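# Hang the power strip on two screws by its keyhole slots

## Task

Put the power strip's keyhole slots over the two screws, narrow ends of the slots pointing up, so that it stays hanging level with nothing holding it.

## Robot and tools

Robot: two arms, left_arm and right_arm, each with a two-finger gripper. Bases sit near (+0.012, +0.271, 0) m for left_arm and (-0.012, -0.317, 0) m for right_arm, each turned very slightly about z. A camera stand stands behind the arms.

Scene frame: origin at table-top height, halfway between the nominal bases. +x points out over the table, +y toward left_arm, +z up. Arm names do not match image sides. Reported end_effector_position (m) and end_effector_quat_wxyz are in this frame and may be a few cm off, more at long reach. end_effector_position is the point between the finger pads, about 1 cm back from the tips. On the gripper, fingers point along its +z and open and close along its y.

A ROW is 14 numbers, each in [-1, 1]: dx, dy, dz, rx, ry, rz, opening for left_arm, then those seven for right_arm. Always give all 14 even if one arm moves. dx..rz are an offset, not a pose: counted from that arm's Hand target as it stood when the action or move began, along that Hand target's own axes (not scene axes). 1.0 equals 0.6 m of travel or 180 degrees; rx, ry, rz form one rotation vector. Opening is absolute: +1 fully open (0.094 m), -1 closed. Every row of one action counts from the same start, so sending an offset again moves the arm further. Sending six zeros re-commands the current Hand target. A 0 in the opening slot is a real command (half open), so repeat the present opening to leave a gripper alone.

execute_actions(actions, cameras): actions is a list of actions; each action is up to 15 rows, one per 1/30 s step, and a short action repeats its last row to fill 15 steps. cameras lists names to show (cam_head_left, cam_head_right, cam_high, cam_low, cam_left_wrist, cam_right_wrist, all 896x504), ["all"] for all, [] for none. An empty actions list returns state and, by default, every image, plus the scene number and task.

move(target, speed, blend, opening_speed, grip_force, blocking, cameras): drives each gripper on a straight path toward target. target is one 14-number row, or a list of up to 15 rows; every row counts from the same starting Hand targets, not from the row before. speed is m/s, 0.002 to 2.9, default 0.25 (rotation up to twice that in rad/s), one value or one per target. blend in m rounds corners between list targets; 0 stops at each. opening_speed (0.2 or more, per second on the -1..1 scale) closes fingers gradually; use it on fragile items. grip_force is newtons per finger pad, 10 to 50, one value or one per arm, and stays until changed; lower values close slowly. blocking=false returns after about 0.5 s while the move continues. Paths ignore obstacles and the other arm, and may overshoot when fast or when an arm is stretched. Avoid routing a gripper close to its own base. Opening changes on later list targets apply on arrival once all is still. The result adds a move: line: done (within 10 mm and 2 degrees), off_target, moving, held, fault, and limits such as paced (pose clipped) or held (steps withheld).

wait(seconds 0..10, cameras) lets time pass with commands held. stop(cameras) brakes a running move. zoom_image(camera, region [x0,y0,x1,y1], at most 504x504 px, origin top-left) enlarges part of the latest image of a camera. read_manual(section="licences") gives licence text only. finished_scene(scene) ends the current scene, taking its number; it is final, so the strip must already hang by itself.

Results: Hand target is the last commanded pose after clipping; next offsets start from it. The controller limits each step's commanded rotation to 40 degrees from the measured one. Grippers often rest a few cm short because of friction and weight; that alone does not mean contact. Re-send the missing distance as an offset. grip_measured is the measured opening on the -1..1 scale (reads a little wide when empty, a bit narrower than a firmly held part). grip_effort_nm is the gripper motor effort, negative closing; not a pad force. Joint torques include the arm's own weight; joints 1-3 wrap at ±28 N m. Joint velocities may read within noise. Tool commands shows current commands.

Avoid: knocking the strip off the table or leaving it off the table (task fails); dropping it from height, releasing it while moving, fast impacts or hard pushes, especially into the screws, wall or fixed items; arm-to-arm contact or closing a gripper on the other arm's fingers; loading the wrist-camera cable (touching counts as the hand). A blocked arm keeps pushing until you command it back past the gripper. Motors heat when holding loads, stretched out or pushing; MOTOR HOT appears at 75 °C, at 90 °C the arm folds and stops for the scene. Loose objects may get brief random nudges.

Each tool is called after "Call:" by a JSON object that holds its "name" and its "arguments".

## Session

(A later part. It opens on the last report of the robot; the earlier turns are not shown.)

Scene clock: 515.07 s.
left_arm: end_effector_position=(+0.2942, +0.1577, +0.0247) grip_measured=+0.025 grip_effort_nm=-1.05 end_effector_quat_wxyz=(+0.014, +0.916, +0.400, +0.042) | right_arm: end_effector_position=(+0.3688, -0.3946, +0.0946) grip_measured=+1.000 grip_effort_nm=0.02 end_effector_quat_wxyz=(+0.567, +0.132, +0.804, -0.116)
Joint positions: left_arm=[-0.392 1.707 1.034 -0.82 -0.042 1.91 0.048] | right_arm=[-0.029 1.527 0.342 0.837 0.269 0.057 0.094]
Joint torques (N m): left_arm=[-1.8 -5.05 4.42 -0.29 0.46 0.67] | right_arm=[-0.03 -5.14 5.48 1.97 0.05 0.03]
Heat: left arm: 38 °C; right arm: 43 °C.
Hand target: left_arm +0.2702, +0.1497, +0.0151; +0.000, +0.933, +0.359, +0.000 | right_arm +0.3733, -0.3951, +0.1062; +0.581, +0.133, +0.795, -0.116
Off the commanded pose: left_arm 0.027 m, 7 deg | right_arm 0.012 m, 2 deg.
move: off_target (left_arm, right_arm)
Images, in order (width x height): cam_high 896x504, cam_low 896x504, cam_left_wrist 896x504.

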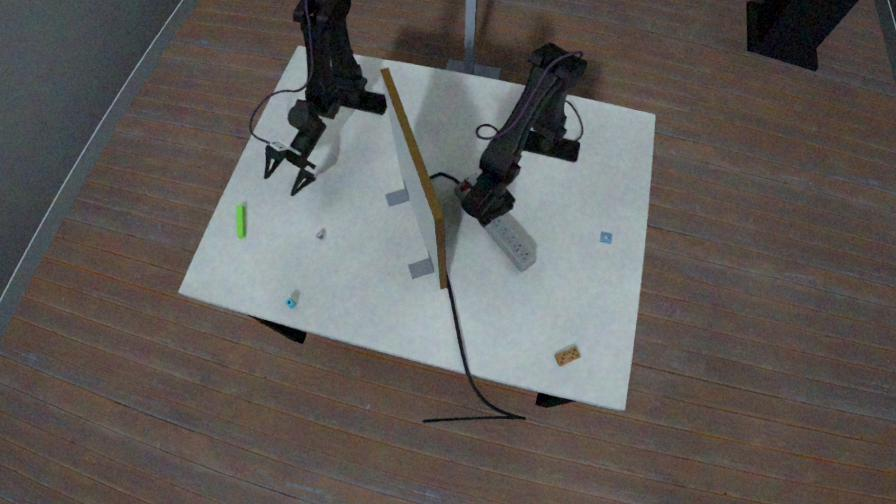

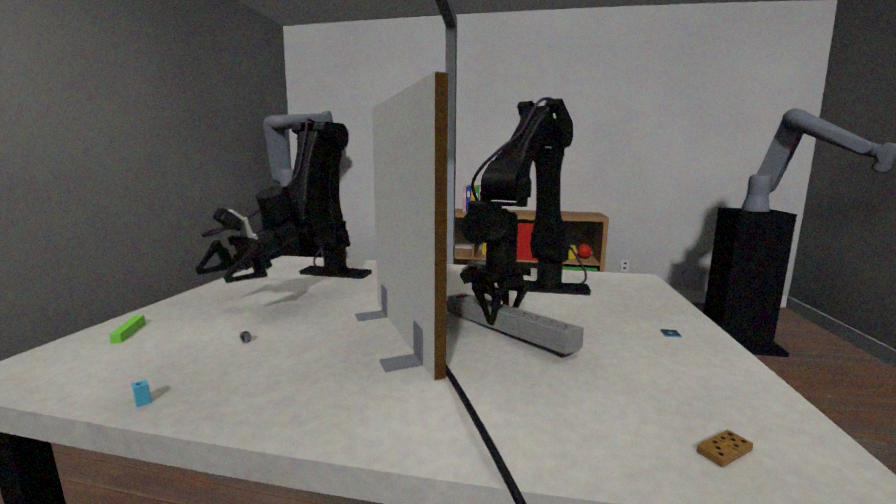

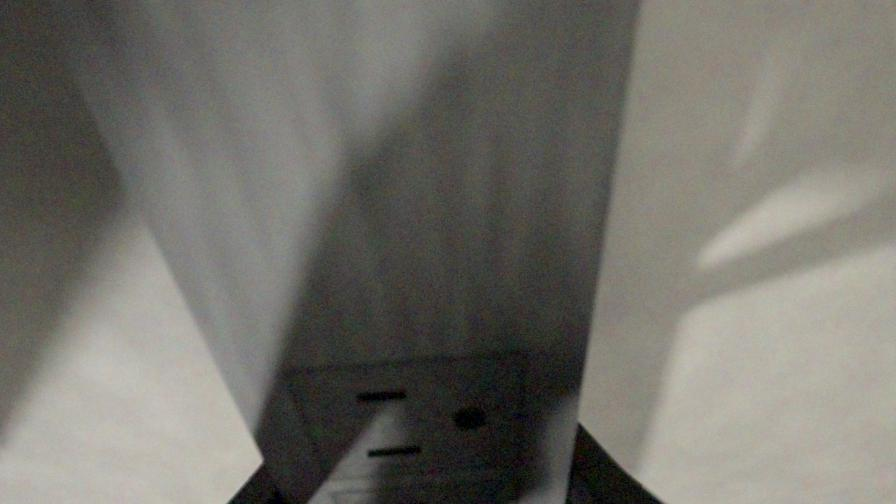

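Call:
{"name": "move", "arguments": {"target": [[-0.01,0,-0.15,0,0,0,-0.4,0,0,0,0,0,0,1],[-0.052,0.02,-0.525,-0.499,-0.031,0.031,-0.4,0,0,0,0,0,0,1]], "speed": [0.12,0.15], "blend": [0.03,0], "cameras": ["all"]}}

Scene clock: 542.60 s.
left_arm: end_effector_position=(+0.2756, +0.1386, +0.3048) grip_measured=+0.025 grip_effort_nm=-1.05 end_effector_quat_wxyz=(+0.630, +0.688, +0.273, +0.236) | right_arm: end_effector_position=(+0.3688, -0.3946, +0.0946) grip_measured=+1.000 grip_effort_nm=0.02 end_effector_quat_wxyz=(+0.567, +0.132, +0.804, -0.116)
Joint positions: left_arm=[0.014 0.733 0.638 -0.046 0.825 1.655 0.048] | right_arm=[-0.029 1.527 0.342 0.837 0.269 0.057 0.094]
Joint torques (N m): left_arm=[-0.96 -2.33 7.51 2.35 1.42 -0.67] | right_arm=[-0.13 -5.01 5.46 1.98 0.11 0.01]
Heat: left arm: 38 °C; right arm: 43 °C.
Hand target: left_arm +0.2548, +0.1198, +0.3301; +0.674, +0.675, +0.212, +0.212 | right_arm +0.3733, -0.3951, +0.1062; +0.581, +0.133, +0.795, -0.116
Off the commanded pose: left_arm 0.038 m, 9 deg | right_arm 0.012 m, 2 deg.
move: off_target (left_arm, right_arm)

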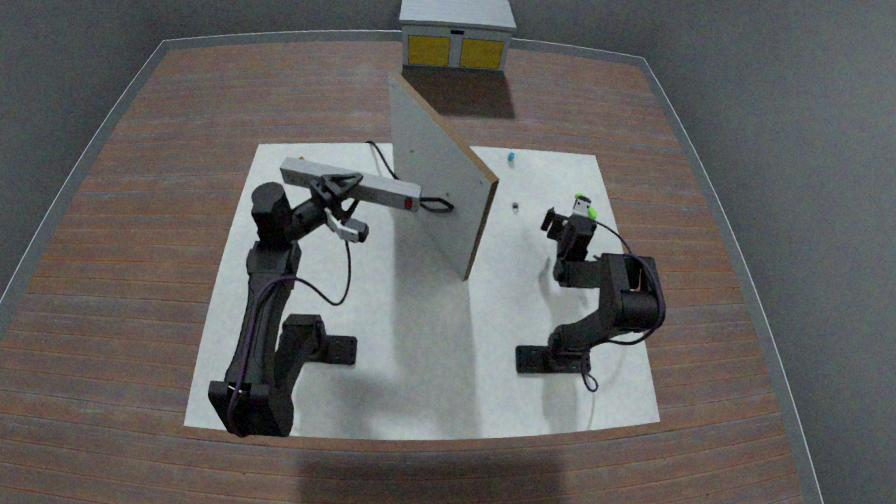

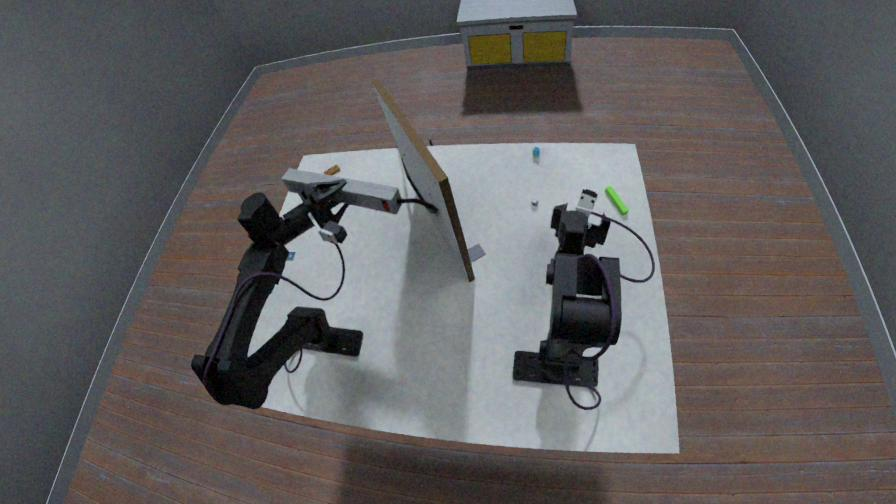

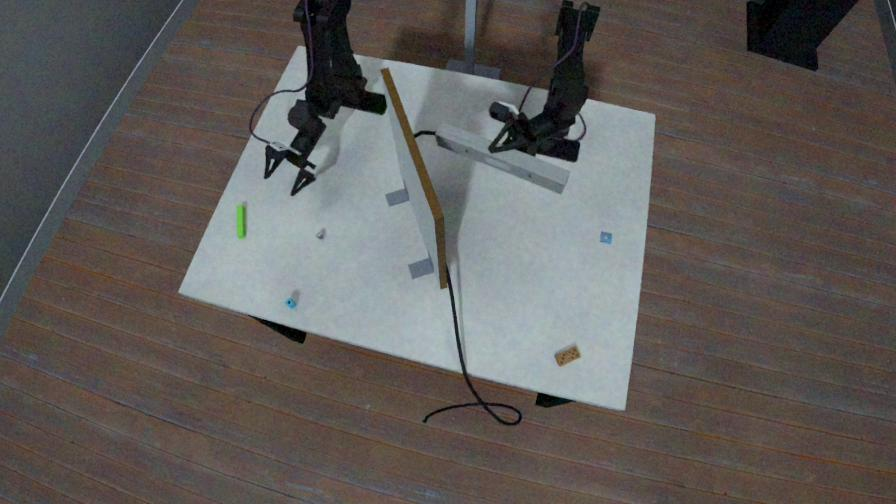

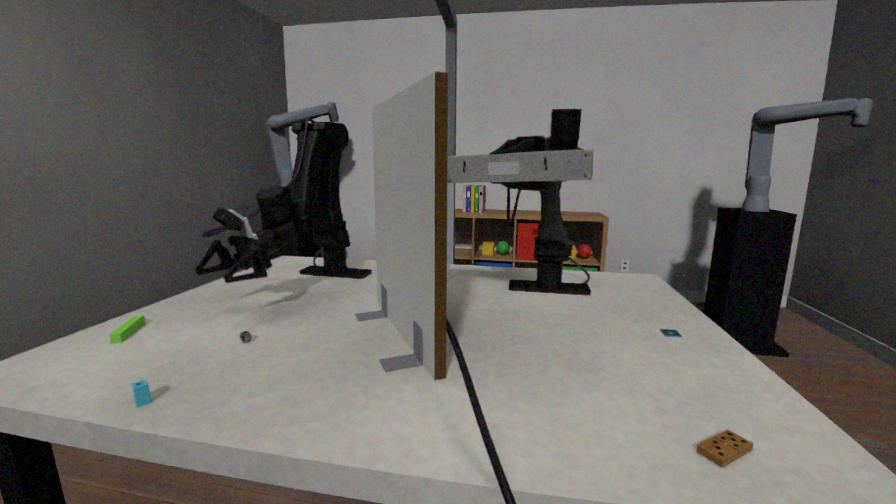

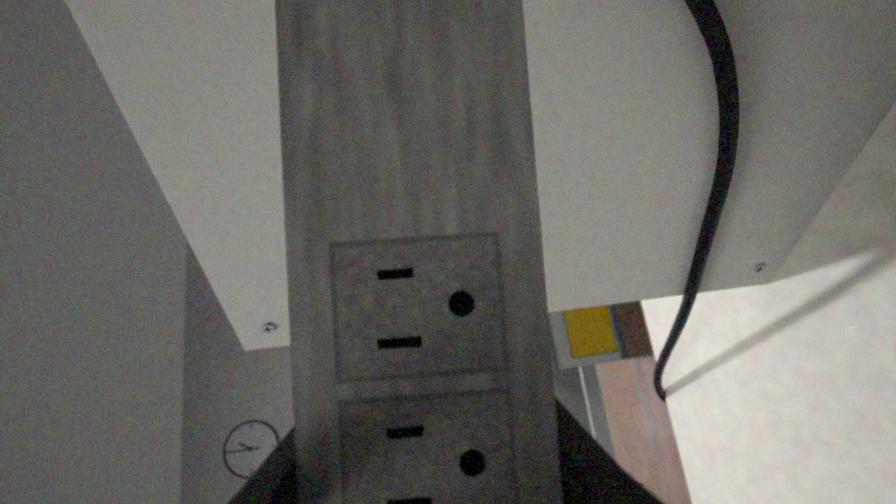

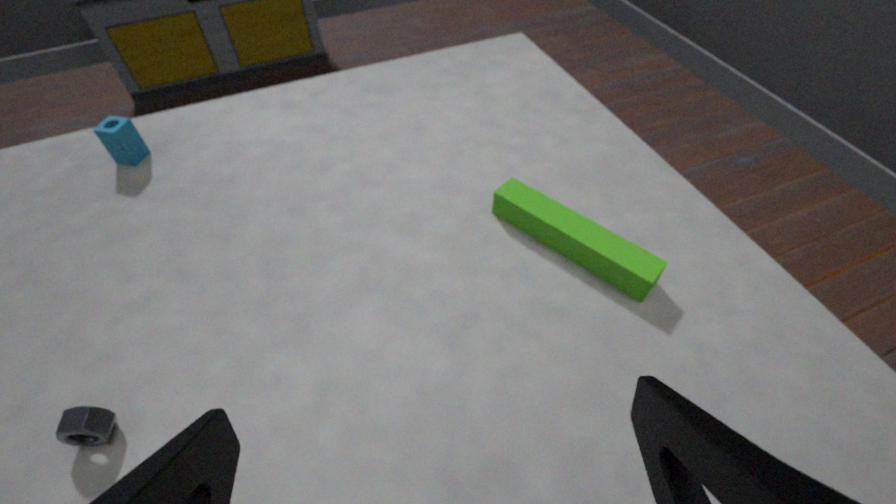

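Call:
{"name": "move", "arguments": {"target": [-0.0103,0,0.0743,0,-0.044,0,-0.4,0,0,0,0,0,0,1], "speed": 0.06, "cameras": ["cam_head_left","cam_high","cam_left_wrist"]}}

Scene clock: 571.13 s.
left_arm: end_effector_position=(+0.2918, +0.1018, +0.2873) grip_measured=+0.025 grip_effort_nm=-1.05 end_effector_quat_wxyz=(+0.642, +0.707, +0.233, +0.183) | right_arm: end_effector_position=(+0.3688, -0.3946, +0.0946) grip_measured=+1.000 grip_effort_nm=0.02 end_effector_quat_wxyz=(+0.567, +0.132, +0.804, -0.116)
Joint positions: left_arm=[-0.104 0.915 0.638 0.112 0.847 1.655 0.048] | right_arm=[-0.029 1.527 0.342 0.837 0.269 0.057 0.094]
Joint torques (N m): left_arm=[-2.33 -1.95 11.73 2.35 1.21 -0.73] | right_arm=[-0.02 -5.14 5.42 1.97 0.09 0.02]
Heat: left arm: 42 °C; right arm: 44 °C.
Hand target: left_arm +0.2752, +0.0798, +0.3301; +0.687, +0.688, +0.165, +0.165 | right_arm +0.3733, -0.3951, +0.1062; +0.581, +0.133, +0.795, -0.116
Off the commanded pose: left_arm 0.051 m, 10 deg | right_arm 0.012 m, 2 deg.
move: off_target (left_arm, right_arm)
Images, in order (width x height): cam_head_left 896x504, cam_high 896x504, cam_left_wrist 896x504.

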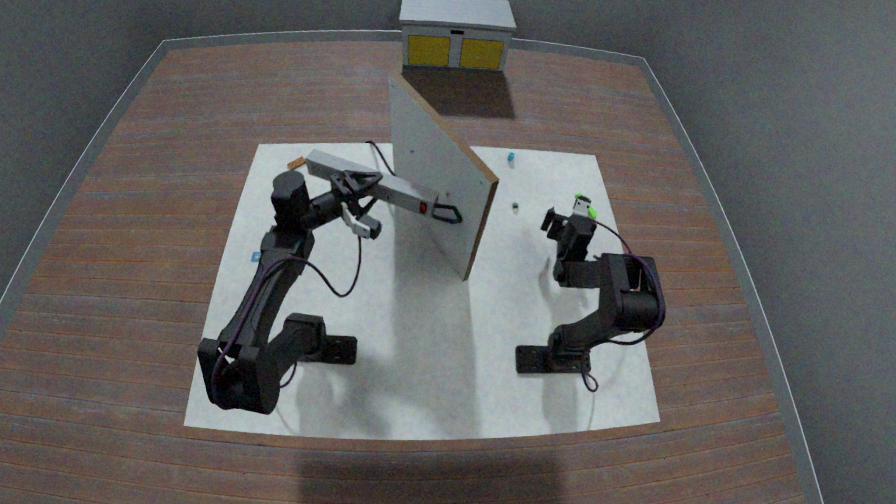

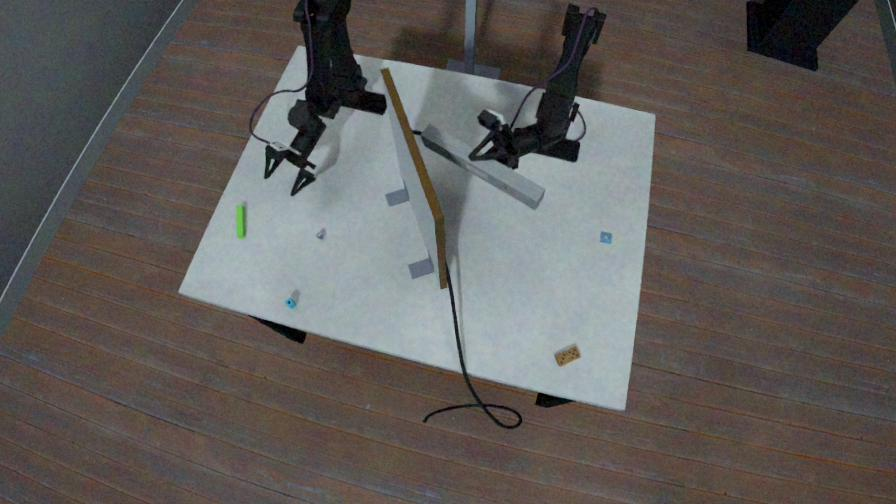

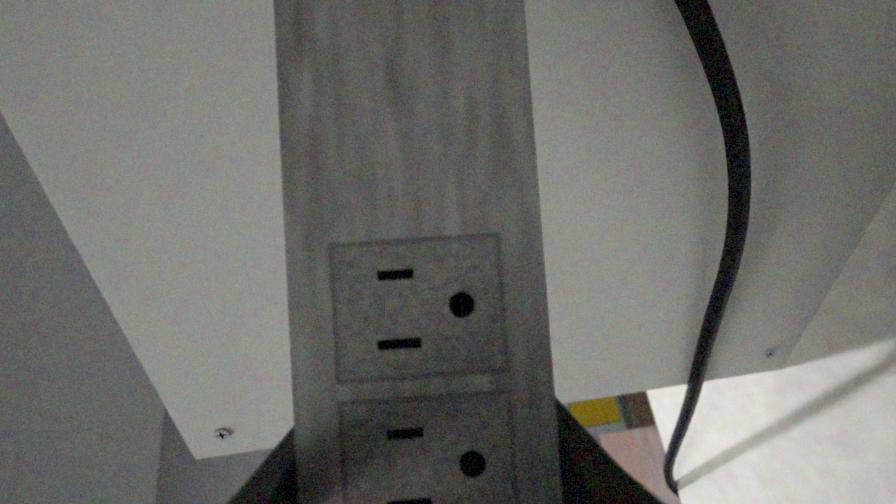

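Call:
{"name": "move", "arguments": {"target": [-0.017,0.017,0.085,0,0,0,-0.4,0,0,0,0,0,0,1], "speed": 0.05, "cameras": ["cam_head_left","cam_high","cam_left_wrist"]}}

Scene clock: 580.33 s.
left_arm: end_effector_position=(+0.2820, +0.0366, +0.2882) grip_measured=+0.025 grip_effort_nm=-1.05 end_effector_quat_wxyz=(+0.647, +0.726, +0.191, +0.130) | right_arm: end_effector_position=(+0.3688, -0.3946, +0.0946) grip_measured=+1.000 grip_effort_nm=0.02 end_effector_quat_wxyz=(+0.567, +0.132, +0.804, -0.116)
Joint positions: left_arm=[-0.356 1.032 0.705 0.153 0.734 1.628 0.048] | right_arm=[-0.029 1.527 0.342 0.837 0.269 0.057 0.094]
Joint torques (N m): left_arm=[-0.68 -2.59 12.86 2.6 -0.11 -0.65] | right_arm=[-0.03 -5.09 5.33 1.95 0.08 -0.02]
Heat: left arm: 42 °C; right arm: 44 °C.
Hand target: left_arm +0.2893, +0.0297, +0.3402; +0.687, +0.688, +0.165, +0.165 | right_arm +0.3733, -0.3951, +0.1062; +0.581, +0.133, +0.795, -0.116
Off the commanded pose: left_arm 0.053 m, 8 deg | right_arm 0.012 m, 2 deg.
move: off_target (left_arm, right_arm)
Images, in order (width x height): cam_head_left 896x504, cam_high 896x504, cam_left_wrist 896x504.

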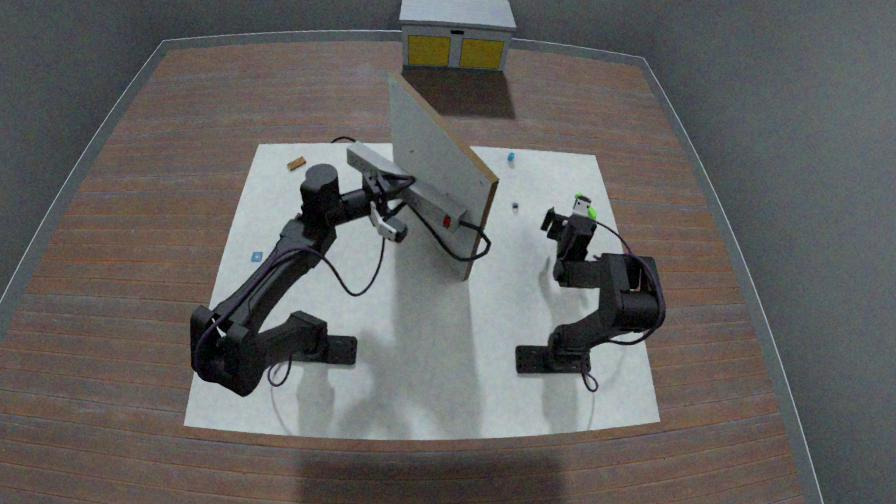

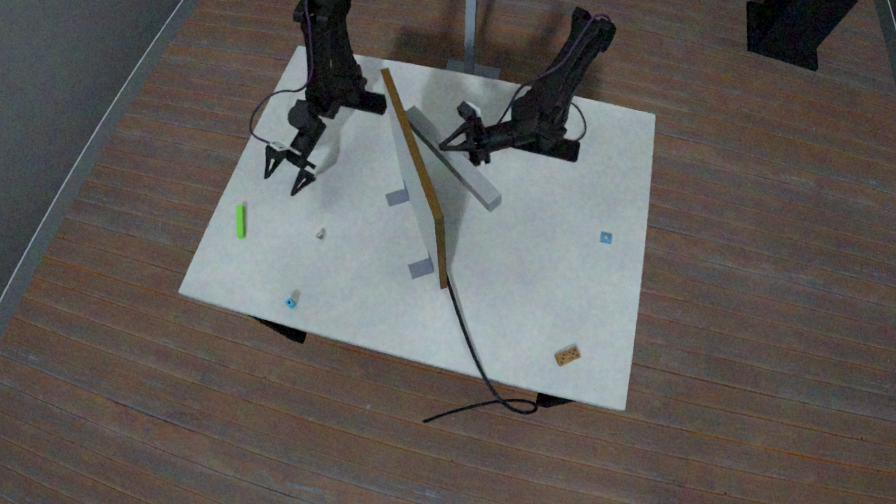

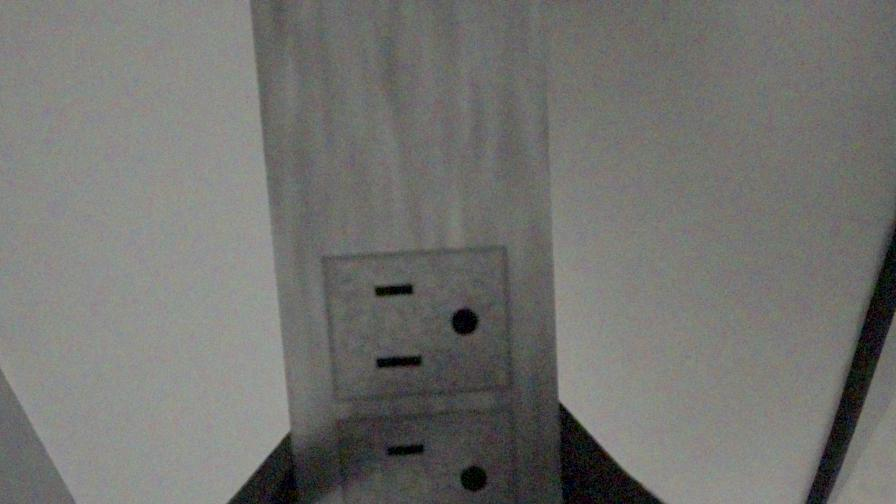

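Call:
{"name": "move", "arguments": {"target": [[0,0.042,0,0,0,0,-0.4,0,0,0,0,0,0,1],[0.0447,0.042,0.03,0,0,0,-0.4,0,0,0,0,0,0,1]], "speed": 0.05, "blend": [0.01,0], "cameras": ["cam_head_left","cam_head_right","cam_high","cam_left_wrist"]}}

Scene clock: 592.60 s.
left_arm: end_effector_position=(+0.3096, +0.0226, +0.3219) grip_measured=+0.025 grip_effort_nm=-1.05 end_effector_quat_wxyz=(+0.659, +0.720, +0.174, +0.129) | right_arm: end_effector_position=(+0.3688, -0.3946, +0.0946) grip_measured=+1.000 grip_effort_nm=0.02 end_effector_quat_wxyz=(+0.567, +0.132, +0.804, -0.116)
Joint positions: left_arm=[-0.353 1.17 0.88 0.153 0.765 1.623 0.048] | right_arm=[-0.029 1.527 0.342 0.837 0.269 0.057 0.094]
Joint torques (N m): left_arm=[0.72 -3.37 12.7 2.25 -0.14 -0.6] | right_arm=[-0.13 -4.98 5.46 1.96 0.05 0.02]
Heat: left arm: 45 °C; right arm: 44 °C.
Hand target: left_arm +0.3214, +0.0258, +0.3654; +0.687, +0.688, +0.165, +0.165 | right_arm +0.3733, -0.3951, +0.1062; +0.581, +0.133, +0.795, -0.116
Off the commanded pose: left_arm 0.045 m, 7 deg | right_arm 0.012 m, 2 deg.
move: off_target (left_arm, right_arm)
Images, in order (width x height): cam_head_left 896x504, cam_head_right 896x504, cam_high 896x504, cam_left_wrist 896x504.

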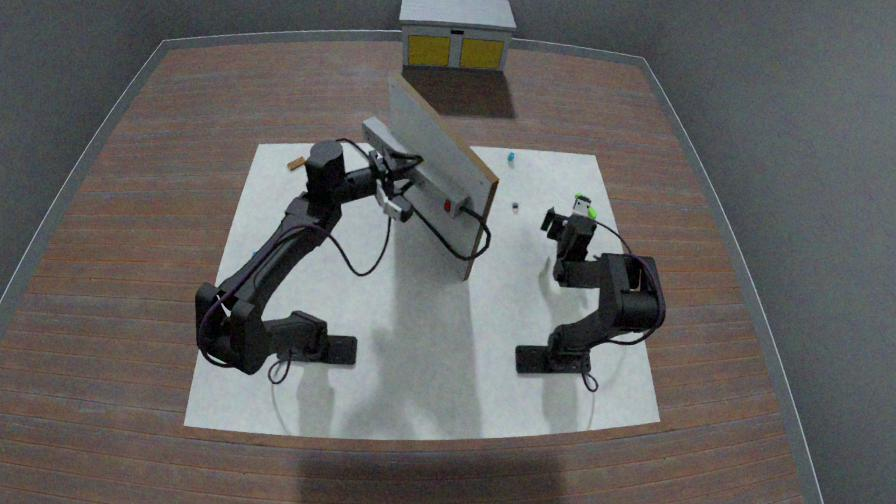

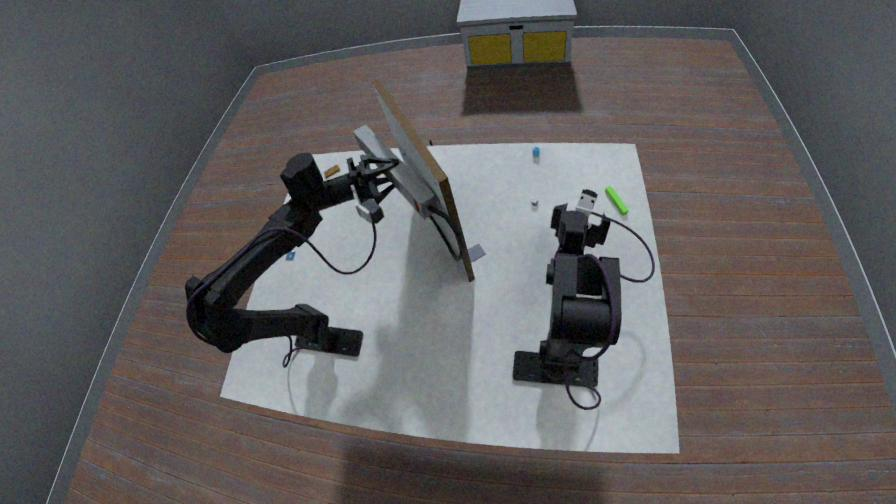

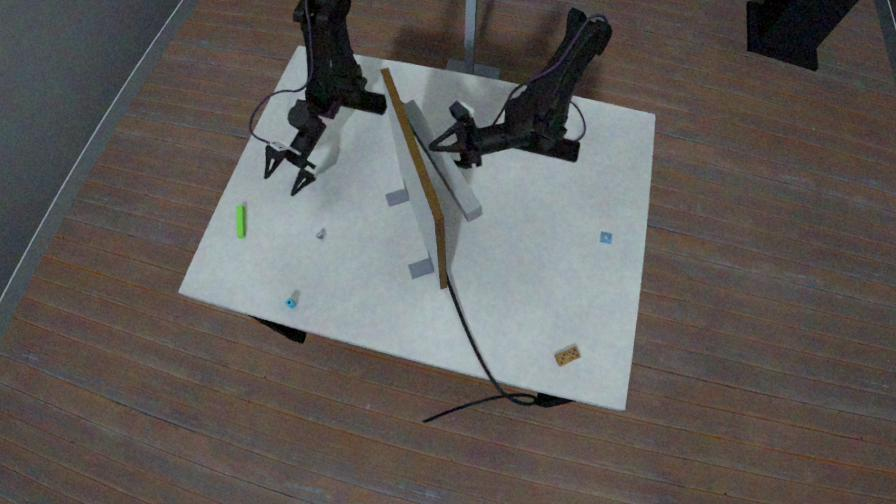

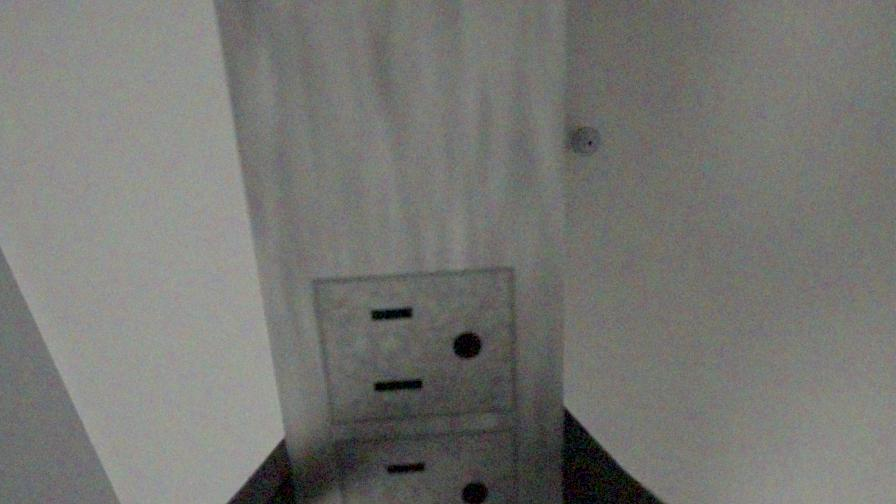

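Call:
{"name": "move", "arguments": {"target": [0.015,0,0,-0.031,-0.05,0.014,-0.4,0,0,0,0,0,0,1], "speed": 0.06, "cameras": ["cam_high","cam_left_wrist"]}}

Scene clock: 633.10 s.
left_arm: end_effector_position=(+0.3348, +0.0328, +0.3331) grip_measured=+0.025 grip_effort_nm=-1.05 end_effector_quat_wxyz=(+0.704, +0.688, +0.123, +0.125) | right_arm: end_effector_position=(+0.3688, -0.3946, +0.0946) grip_measured=+1.000 grip_effort_nm=0.02 end_effector_quat_wxyz=(+0.567, +0.132, +0.804, -0.116)
Joint positions: left_arm=[-0.245 1.308 0.88 0.465 0.955 1.539 0.048] | right_arm=[-0.029 1.527 0.342 0.837 0.269 0.057 0.094]
Joint torques (N m): left_arm=[0.24 -4.3 10.82 2.16 0.41 -0.56] | right_arm=[-0.02 -5.04 5.45 2 0.08 -0.01]
Heat: left arm: 46 °C; right arm: 44 °C.
Hand target: left_arm +0.3294, +0.0299, +0.3654; +0.727, +0.668, +0.087, +0.134 | right_arm +0.3733, -0.3951, +0.1062; +0.581, +0.133, +0.795, -0.116
Off the commanded pose: left_arm 0.033 m, 6 deg | right_arm 0.012 m, 2 deg.
move: off_target (left_arm, right_arm)
Images, in order (width x height): cam_high 896x504, cam_left_wrist 896x504.

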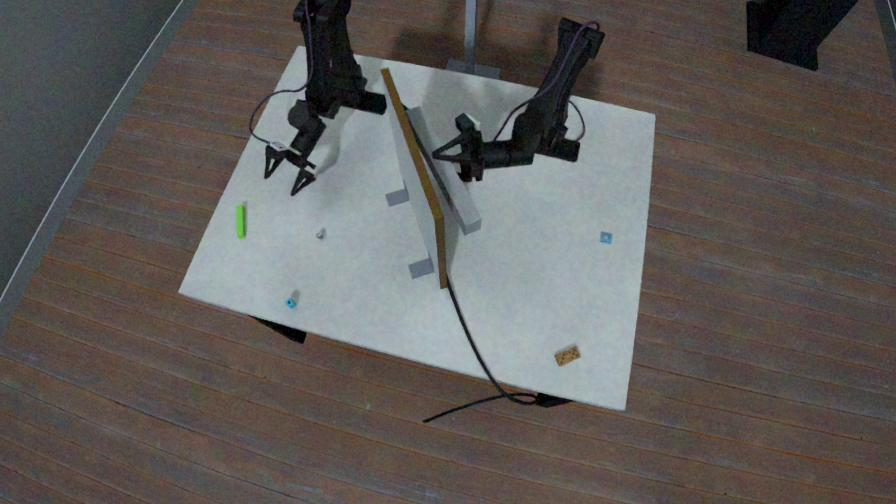

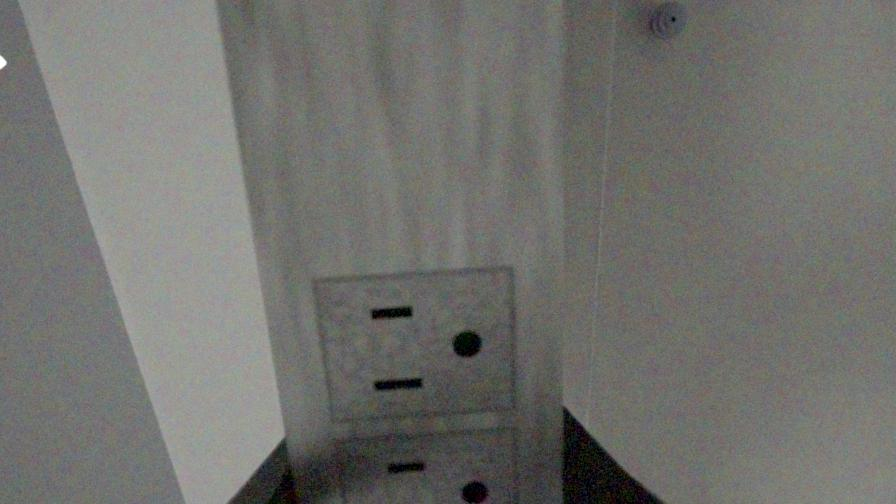

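Call:
{"name": "zoom_image", "arguments": {"camera": "cam_left_wrist", "region": [540, 0, 740, 220]}}

Call:
{"name": "zoom_image", "arguments": {"camera": "cam_left_wrist", "region": [520, 220, 720, 440]}}

Call:
{"name": "zoom_image", "arguments": {"camera": "cam_left_wrist", "region": [180, 0, 420, 480]}}

Scaled by 2.291.

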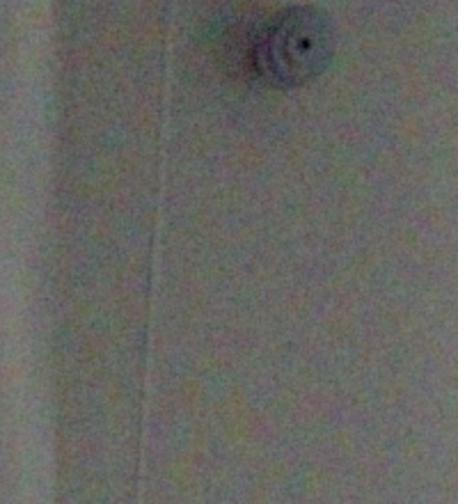

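Scaled by 2.291.

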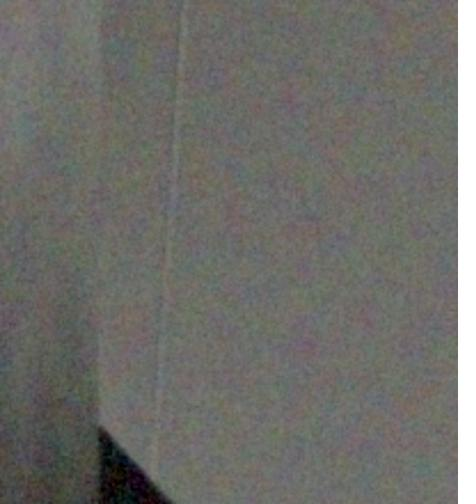

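Scaled by 1.050.

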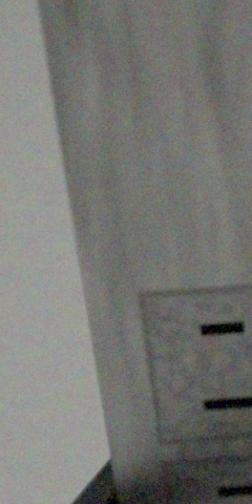

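Call:
{"name": "move", "arguments": {"target": [[-0.0315,0,0.0113,0,-0.025,0,-0.4,0,0,0,0,0,0,1],[-0.0365,-0.0928,0.003,0,-0.025,0,-0.4,0,0,0,0,0,0,1]], "speed": 0.05, "blend": [0.005,0], "cameras": ["cam_head_left","cam_head_right","cam_high","cam_left_wrist"]}}

Scene clock: 685.43 s.
left_arm: end_effector_position=(+0.3246, +0.0244, +0.2977) grip_measured=+0.025 grip_effort_nm=-1.05 end_effector_quat_wxyz=(+0.715, +0.684, +0.084, +0.118) | right_arm: end_effector_position=(+0.3688, -0.3946, +0.0946) grip_measured=+1.000 grip_effort_nm=0.02 end_effector_quat_wxyz=(+0.567, +0.132, +0.804, -0.116)
Joint positions: left_arm=[-0.261 1.375 0.747 0.722 1.006 1.533 0.048] | right_arm=[-0.029 1.527 0.342 0.837 0.269 0.057 0.094]
Joint torques (N m): left_arm=[-1.16 -4.44 6.93 2.02 0.3 -0.52] | right_arm=[0.06 -5.08 5.41 1.96 0.08 -0.01]
Heat: left arm: 46 °C; right arm: 44 °C.
Hand target: left_arm +0.3135, +0.0174, +0.3091; +0.730, +0.673, +0.059, +0.107 | right_arm +0.3733, -0.3951, +0.1062; +0.581, +0.133, +0.795, -0.116
Off the commanded pose: left_arm 0.017 m, 4 deg | right_arm 0.012 m, 2 deg.
move: off_target (left_arm, right_arm)
Images, in order (width x height): cam_head_left 896x504, cam_head_right 896x504, cam_high 896x504, cam_left_wrist 896x504.

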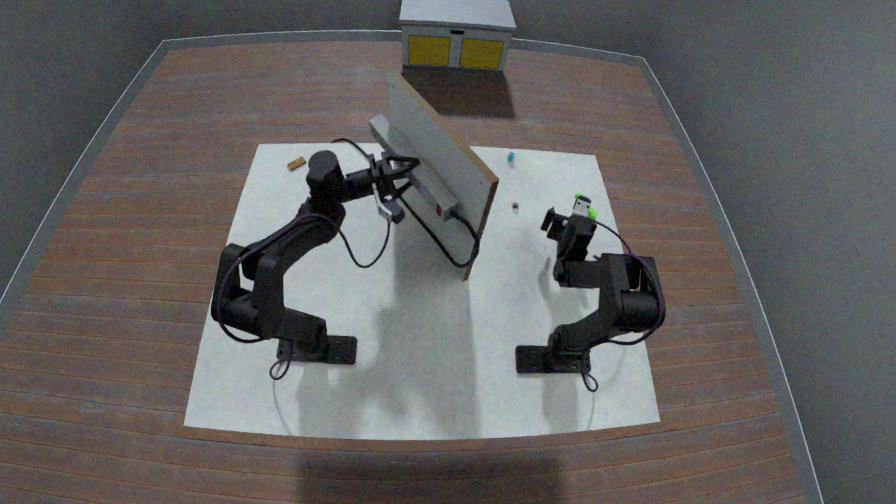

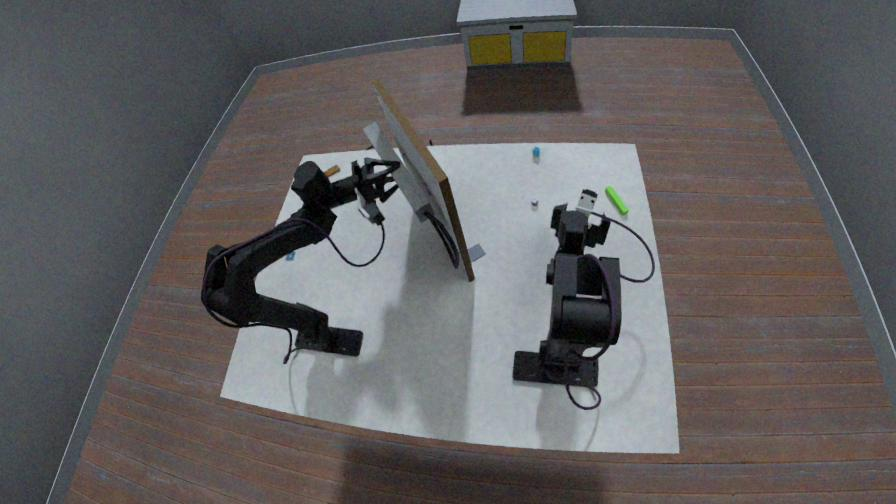

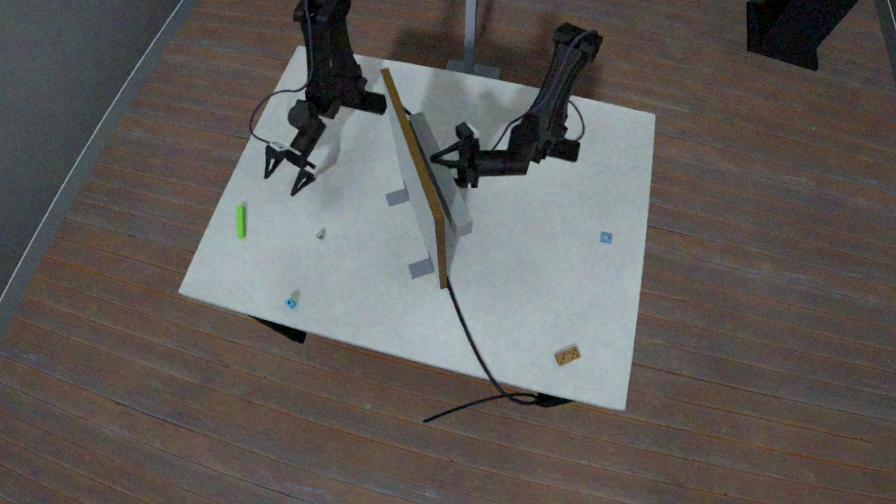

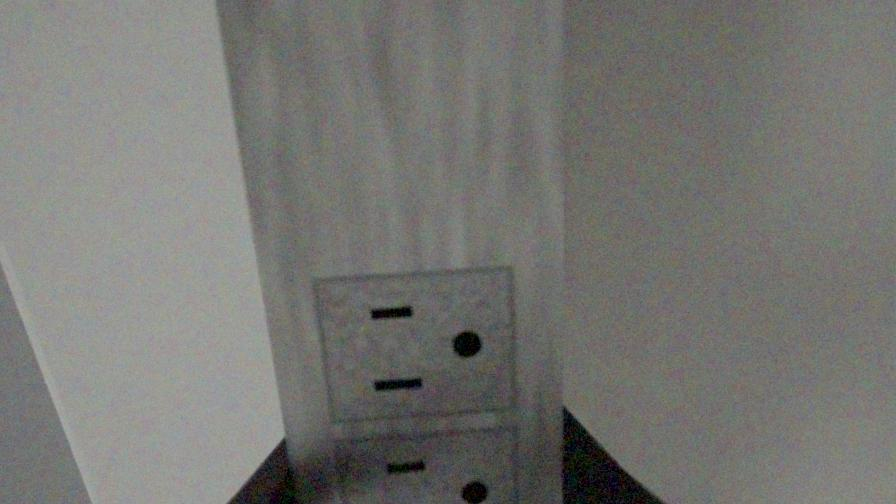

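Call:
{"name": "move", "arguments": {"target": [-0.011,-0.033,0,0.016,-0.009,-0.013,-0.4,0,0,0,0,0,0,1], "speed": 0.04, "cameras": ["cam_left_wrist"]}}

Scene clock: 694.23 s.
left_arm: end_effector_position=(+0.3195, +0.0214, +0.2893) grip_measured=+0.025 grip_effort_nm=-1.05 end_effector_quat_wxyz=(+0.713, +0.689, +0.079, +0.103) | right_arm: end_effector_position=(+0.3688, -0.3946, +0.0946) grip_measured=+1.000 grip_effort_nm=0.02 end_effector_quat_wxyz=(+0.567, +0.132, +0.804, -0.116)
Joint positions: left_arm=[-0.267 1.383 0.733 0.722 1.027 1.54 0.048] | right_arm=[-0.029 1.527 0.342 0.837 0.269 0.057 0.094]
Joint torques (N m): left_arm=[-1.05 -4.45 6.69 1.34 0.36 -0.15] | right_arm=[-0.03 -5.2 5.45 1.96 0.09 -0.01]
Heat: left arm: 44 °C; right arm: 44 °C.
Hand target: left_arm +0.3086, +0.0144, +0.2890; +0.715, +0.691, +0.065, +0.081 | right_arm +0.3733, -0.3951, +0.1062; +0.581, +0.133, +0.795, -0.116
Off the commanded pose: left_arm 0.013 m, 3 deg | right_arm 0.012 m, 2 deg.
move: off_target (left_arm, right_arm)
Images, in order (width x height): cam_left_wrist 896x504.

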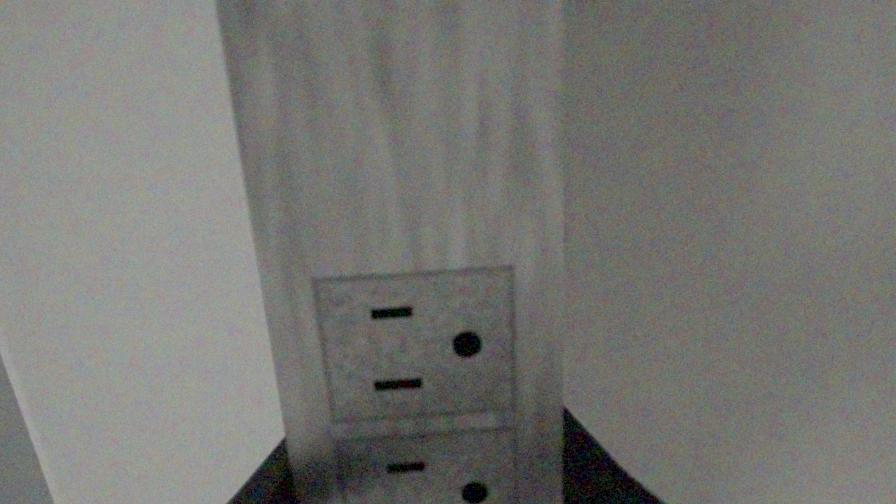

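Call:
{"name": "move", "arguments": {"target": [0,-0.028,0,0.012,0,-0.01,-0.4,0,0,0,0,0,0,1], "speed": 0.04, "cameras": ["cam_left_wrist"]}}

Scene clock: 699.93 s.
left_arm: end_effector_position=(+0.3199, +0.0212, +0.2755) grip_measured=+0.025 grip_effort_nm=-1.05 end_effector_quat_wxyz=(+0.704, +0.699, +0.084, +0.098) | right_arm: end_effector_position=(+0.3688, -0.3946, +0.0946) grip_measured=+1.000 grip_effort_nm=0.02 end_effector_quat_wxyz=(+0.567, +0.132, +0.804, -0.116)
Joint positions: left_arm=[-0.267 1.394 0.719 0.694 1.029 1.572 0.048] | right_arm=[-0.029 1.527 0.342 0.837 0.269 0.057 0.094]
Joint torques (N m): left_arm=[-1.1 -4.51 6.75 1.1 0.39 -0.17] | right_arm=[-0.05 -5.09 5.5 1.98 0.12 -0.01]
Heat: left arm: 43 °C; right arm: 44 °C.
Hand target: left_arm +0.3091, +0.0138, +0.2723; +0.704, +0.703, +0.077, +0.069 | right_arm +0.3733, -0.3951, +0.1062; +0.581, +0.133, +0.795, -0.116
Off the commanded pose: left_arm 0.013 m, 3 deg | right_arm 0.012 m, 2 deg.
move: off_target (left_arm, right_arm)
Images, in order (width x height): cam_left_wrist 896x504.

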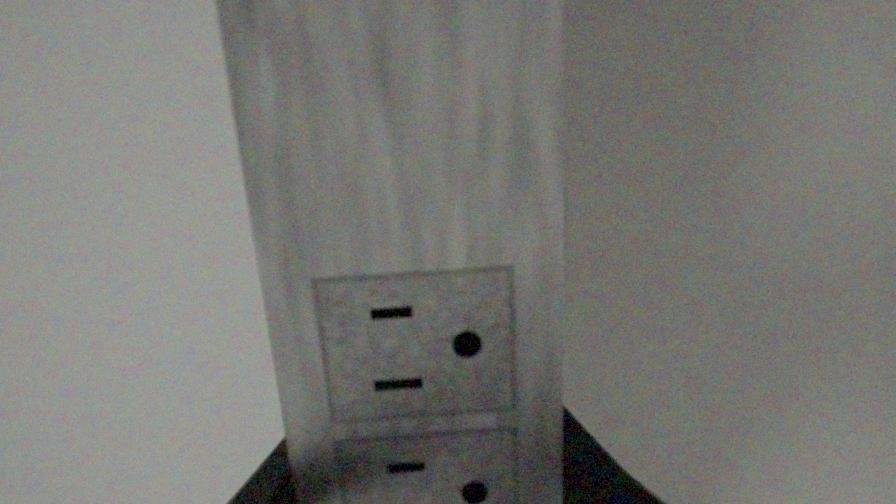

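Call:
{"name": "move", "arguments": {"target": [0.0175,0.003,0.0468,0,0,-0.006,-0.4,0,0,0,0,0,0,1], "speed": 0.03, "cameras": ["cam_head_left","cam_high","cam_left_wrist"]}}

Scene clock: 707.90 s.
left_arm: end_effector_position=(+0.3215, +0.0046, +0.2552) grip_measured=+0.025 grip_effort_nm=-1.05 end_effector_quat_wxyz=(+0.696, +0.708, +0.093, +0.070) | right_arm: end_effector_position=(+0.3688, -0.3946, +0.0946) grip_measured=+1.000 grip_effort_nm=0.02 end_effector_quat_wxyz=(+0.567, +0.132, +0.804, -0.116)
Joint positions: left_arm=[-0.313 1.46 0.727 0.694 1.009 1.572 0.048] | right_arm=[-0.029 1.527 0.342 0.837 0.269 0.057 0.094]
Joint torques (N m): left_arm=[-2.48 -3.44 12.46 1.2 -0.12 -0.38] | right_arm=[0.01 -5.19 5.41 2 0.1 0.05]
Heat: left arm: 42 °C; right arm: 44 °C.
Hand target: left_arm +0.3251, -0.0115, +0.2739; +0.704, +0.702, +0.084, +0.062 | right_arm +0.3733, -0.3951, +0.1062; +0.581, +0.133, +0.795, -0.116
Off the commanded pose: left_arm 0.025 m, 2 deg | right_arm 0.012 m, 2 deg.
move: off_target (left_arm, right_arm)
Images, in order (width x height): cam_head_left 896x504, cam_high 896x504, cam_left_wrist 896x504.

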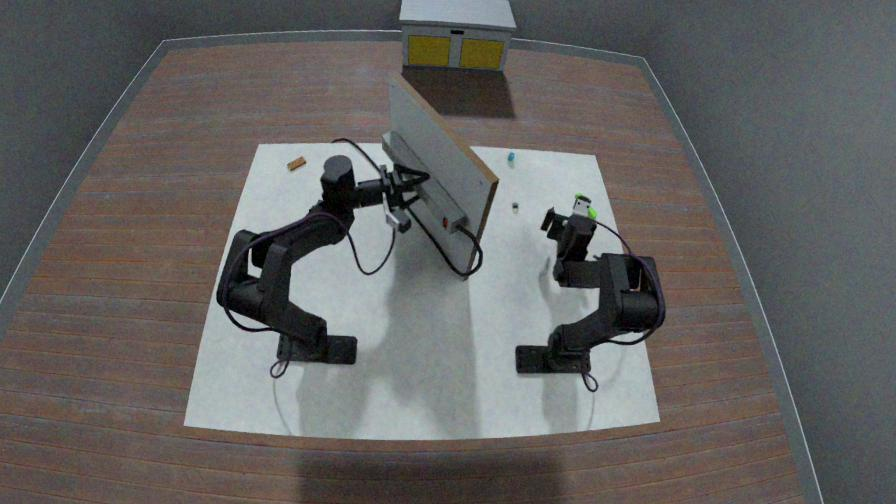

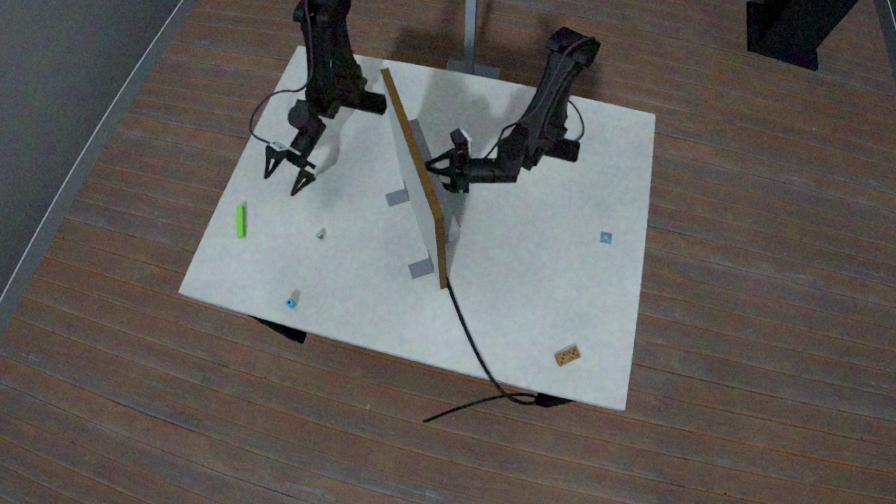

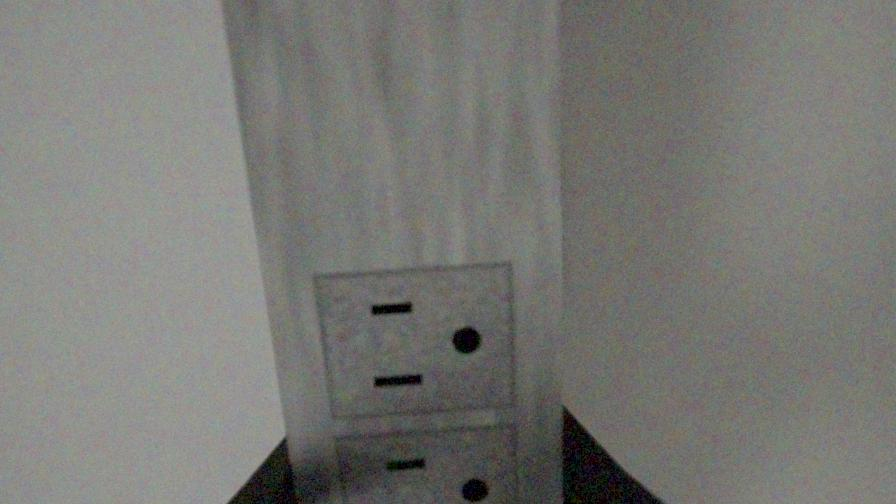

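Call:
{"name": "move", "arguments": {"target": [0.004,0.045,-0.0227,0,-0.004,0,-0.4,0,0,0,0,0,0,1], "speed": 0.03}}

Scene clock: 717.10 s.
left_arm: end_effector_position=(+0.3207, +0.0051, +0.2602) grip_measured=+0.025 grip_effort_nm=-1.05 end_effector_quat_wxyz=(+0.690, +0.717, +0.096, +0.035) | right_arm: end_effector_position=(+0.3688, -0.3946, +0.0946) grip_measured=+1.000 grip_effort_nm=0.02 end_effector_quat_wxyz=(+0.567, +0.132, +0.804, -0.116)
Joint positions: left_arm=[-0.297 1.46 0.788 0.574 1.07 1.573 0.048] | right_arm=[-0.029 1.527 0.342 0.837 0.269 0.057 0.094]
Joint torques (N m): left_arm=[0.01 -7.62 12.94 1.23 -0.06 -0.45] | right_arm=[-0.02 -5.07 5.39 1.96 0.07 0.03]
Heat: left arm: 42 °C; right arm: 44 °C.
Hand target: left_arm +0.3255, +0.0025, +0.3008; +0.705, +0.703, +0.079, +0.058 | right_arm +0.3733, -0.3951, +0.1062; +0.581, +0.133, +0.795, -0.116
Off the commanded pose: left_arm 0.041 m, 4 deg | right_arm 0.012 m, 2 deg.
move: off_target (left_arm, right_arm)


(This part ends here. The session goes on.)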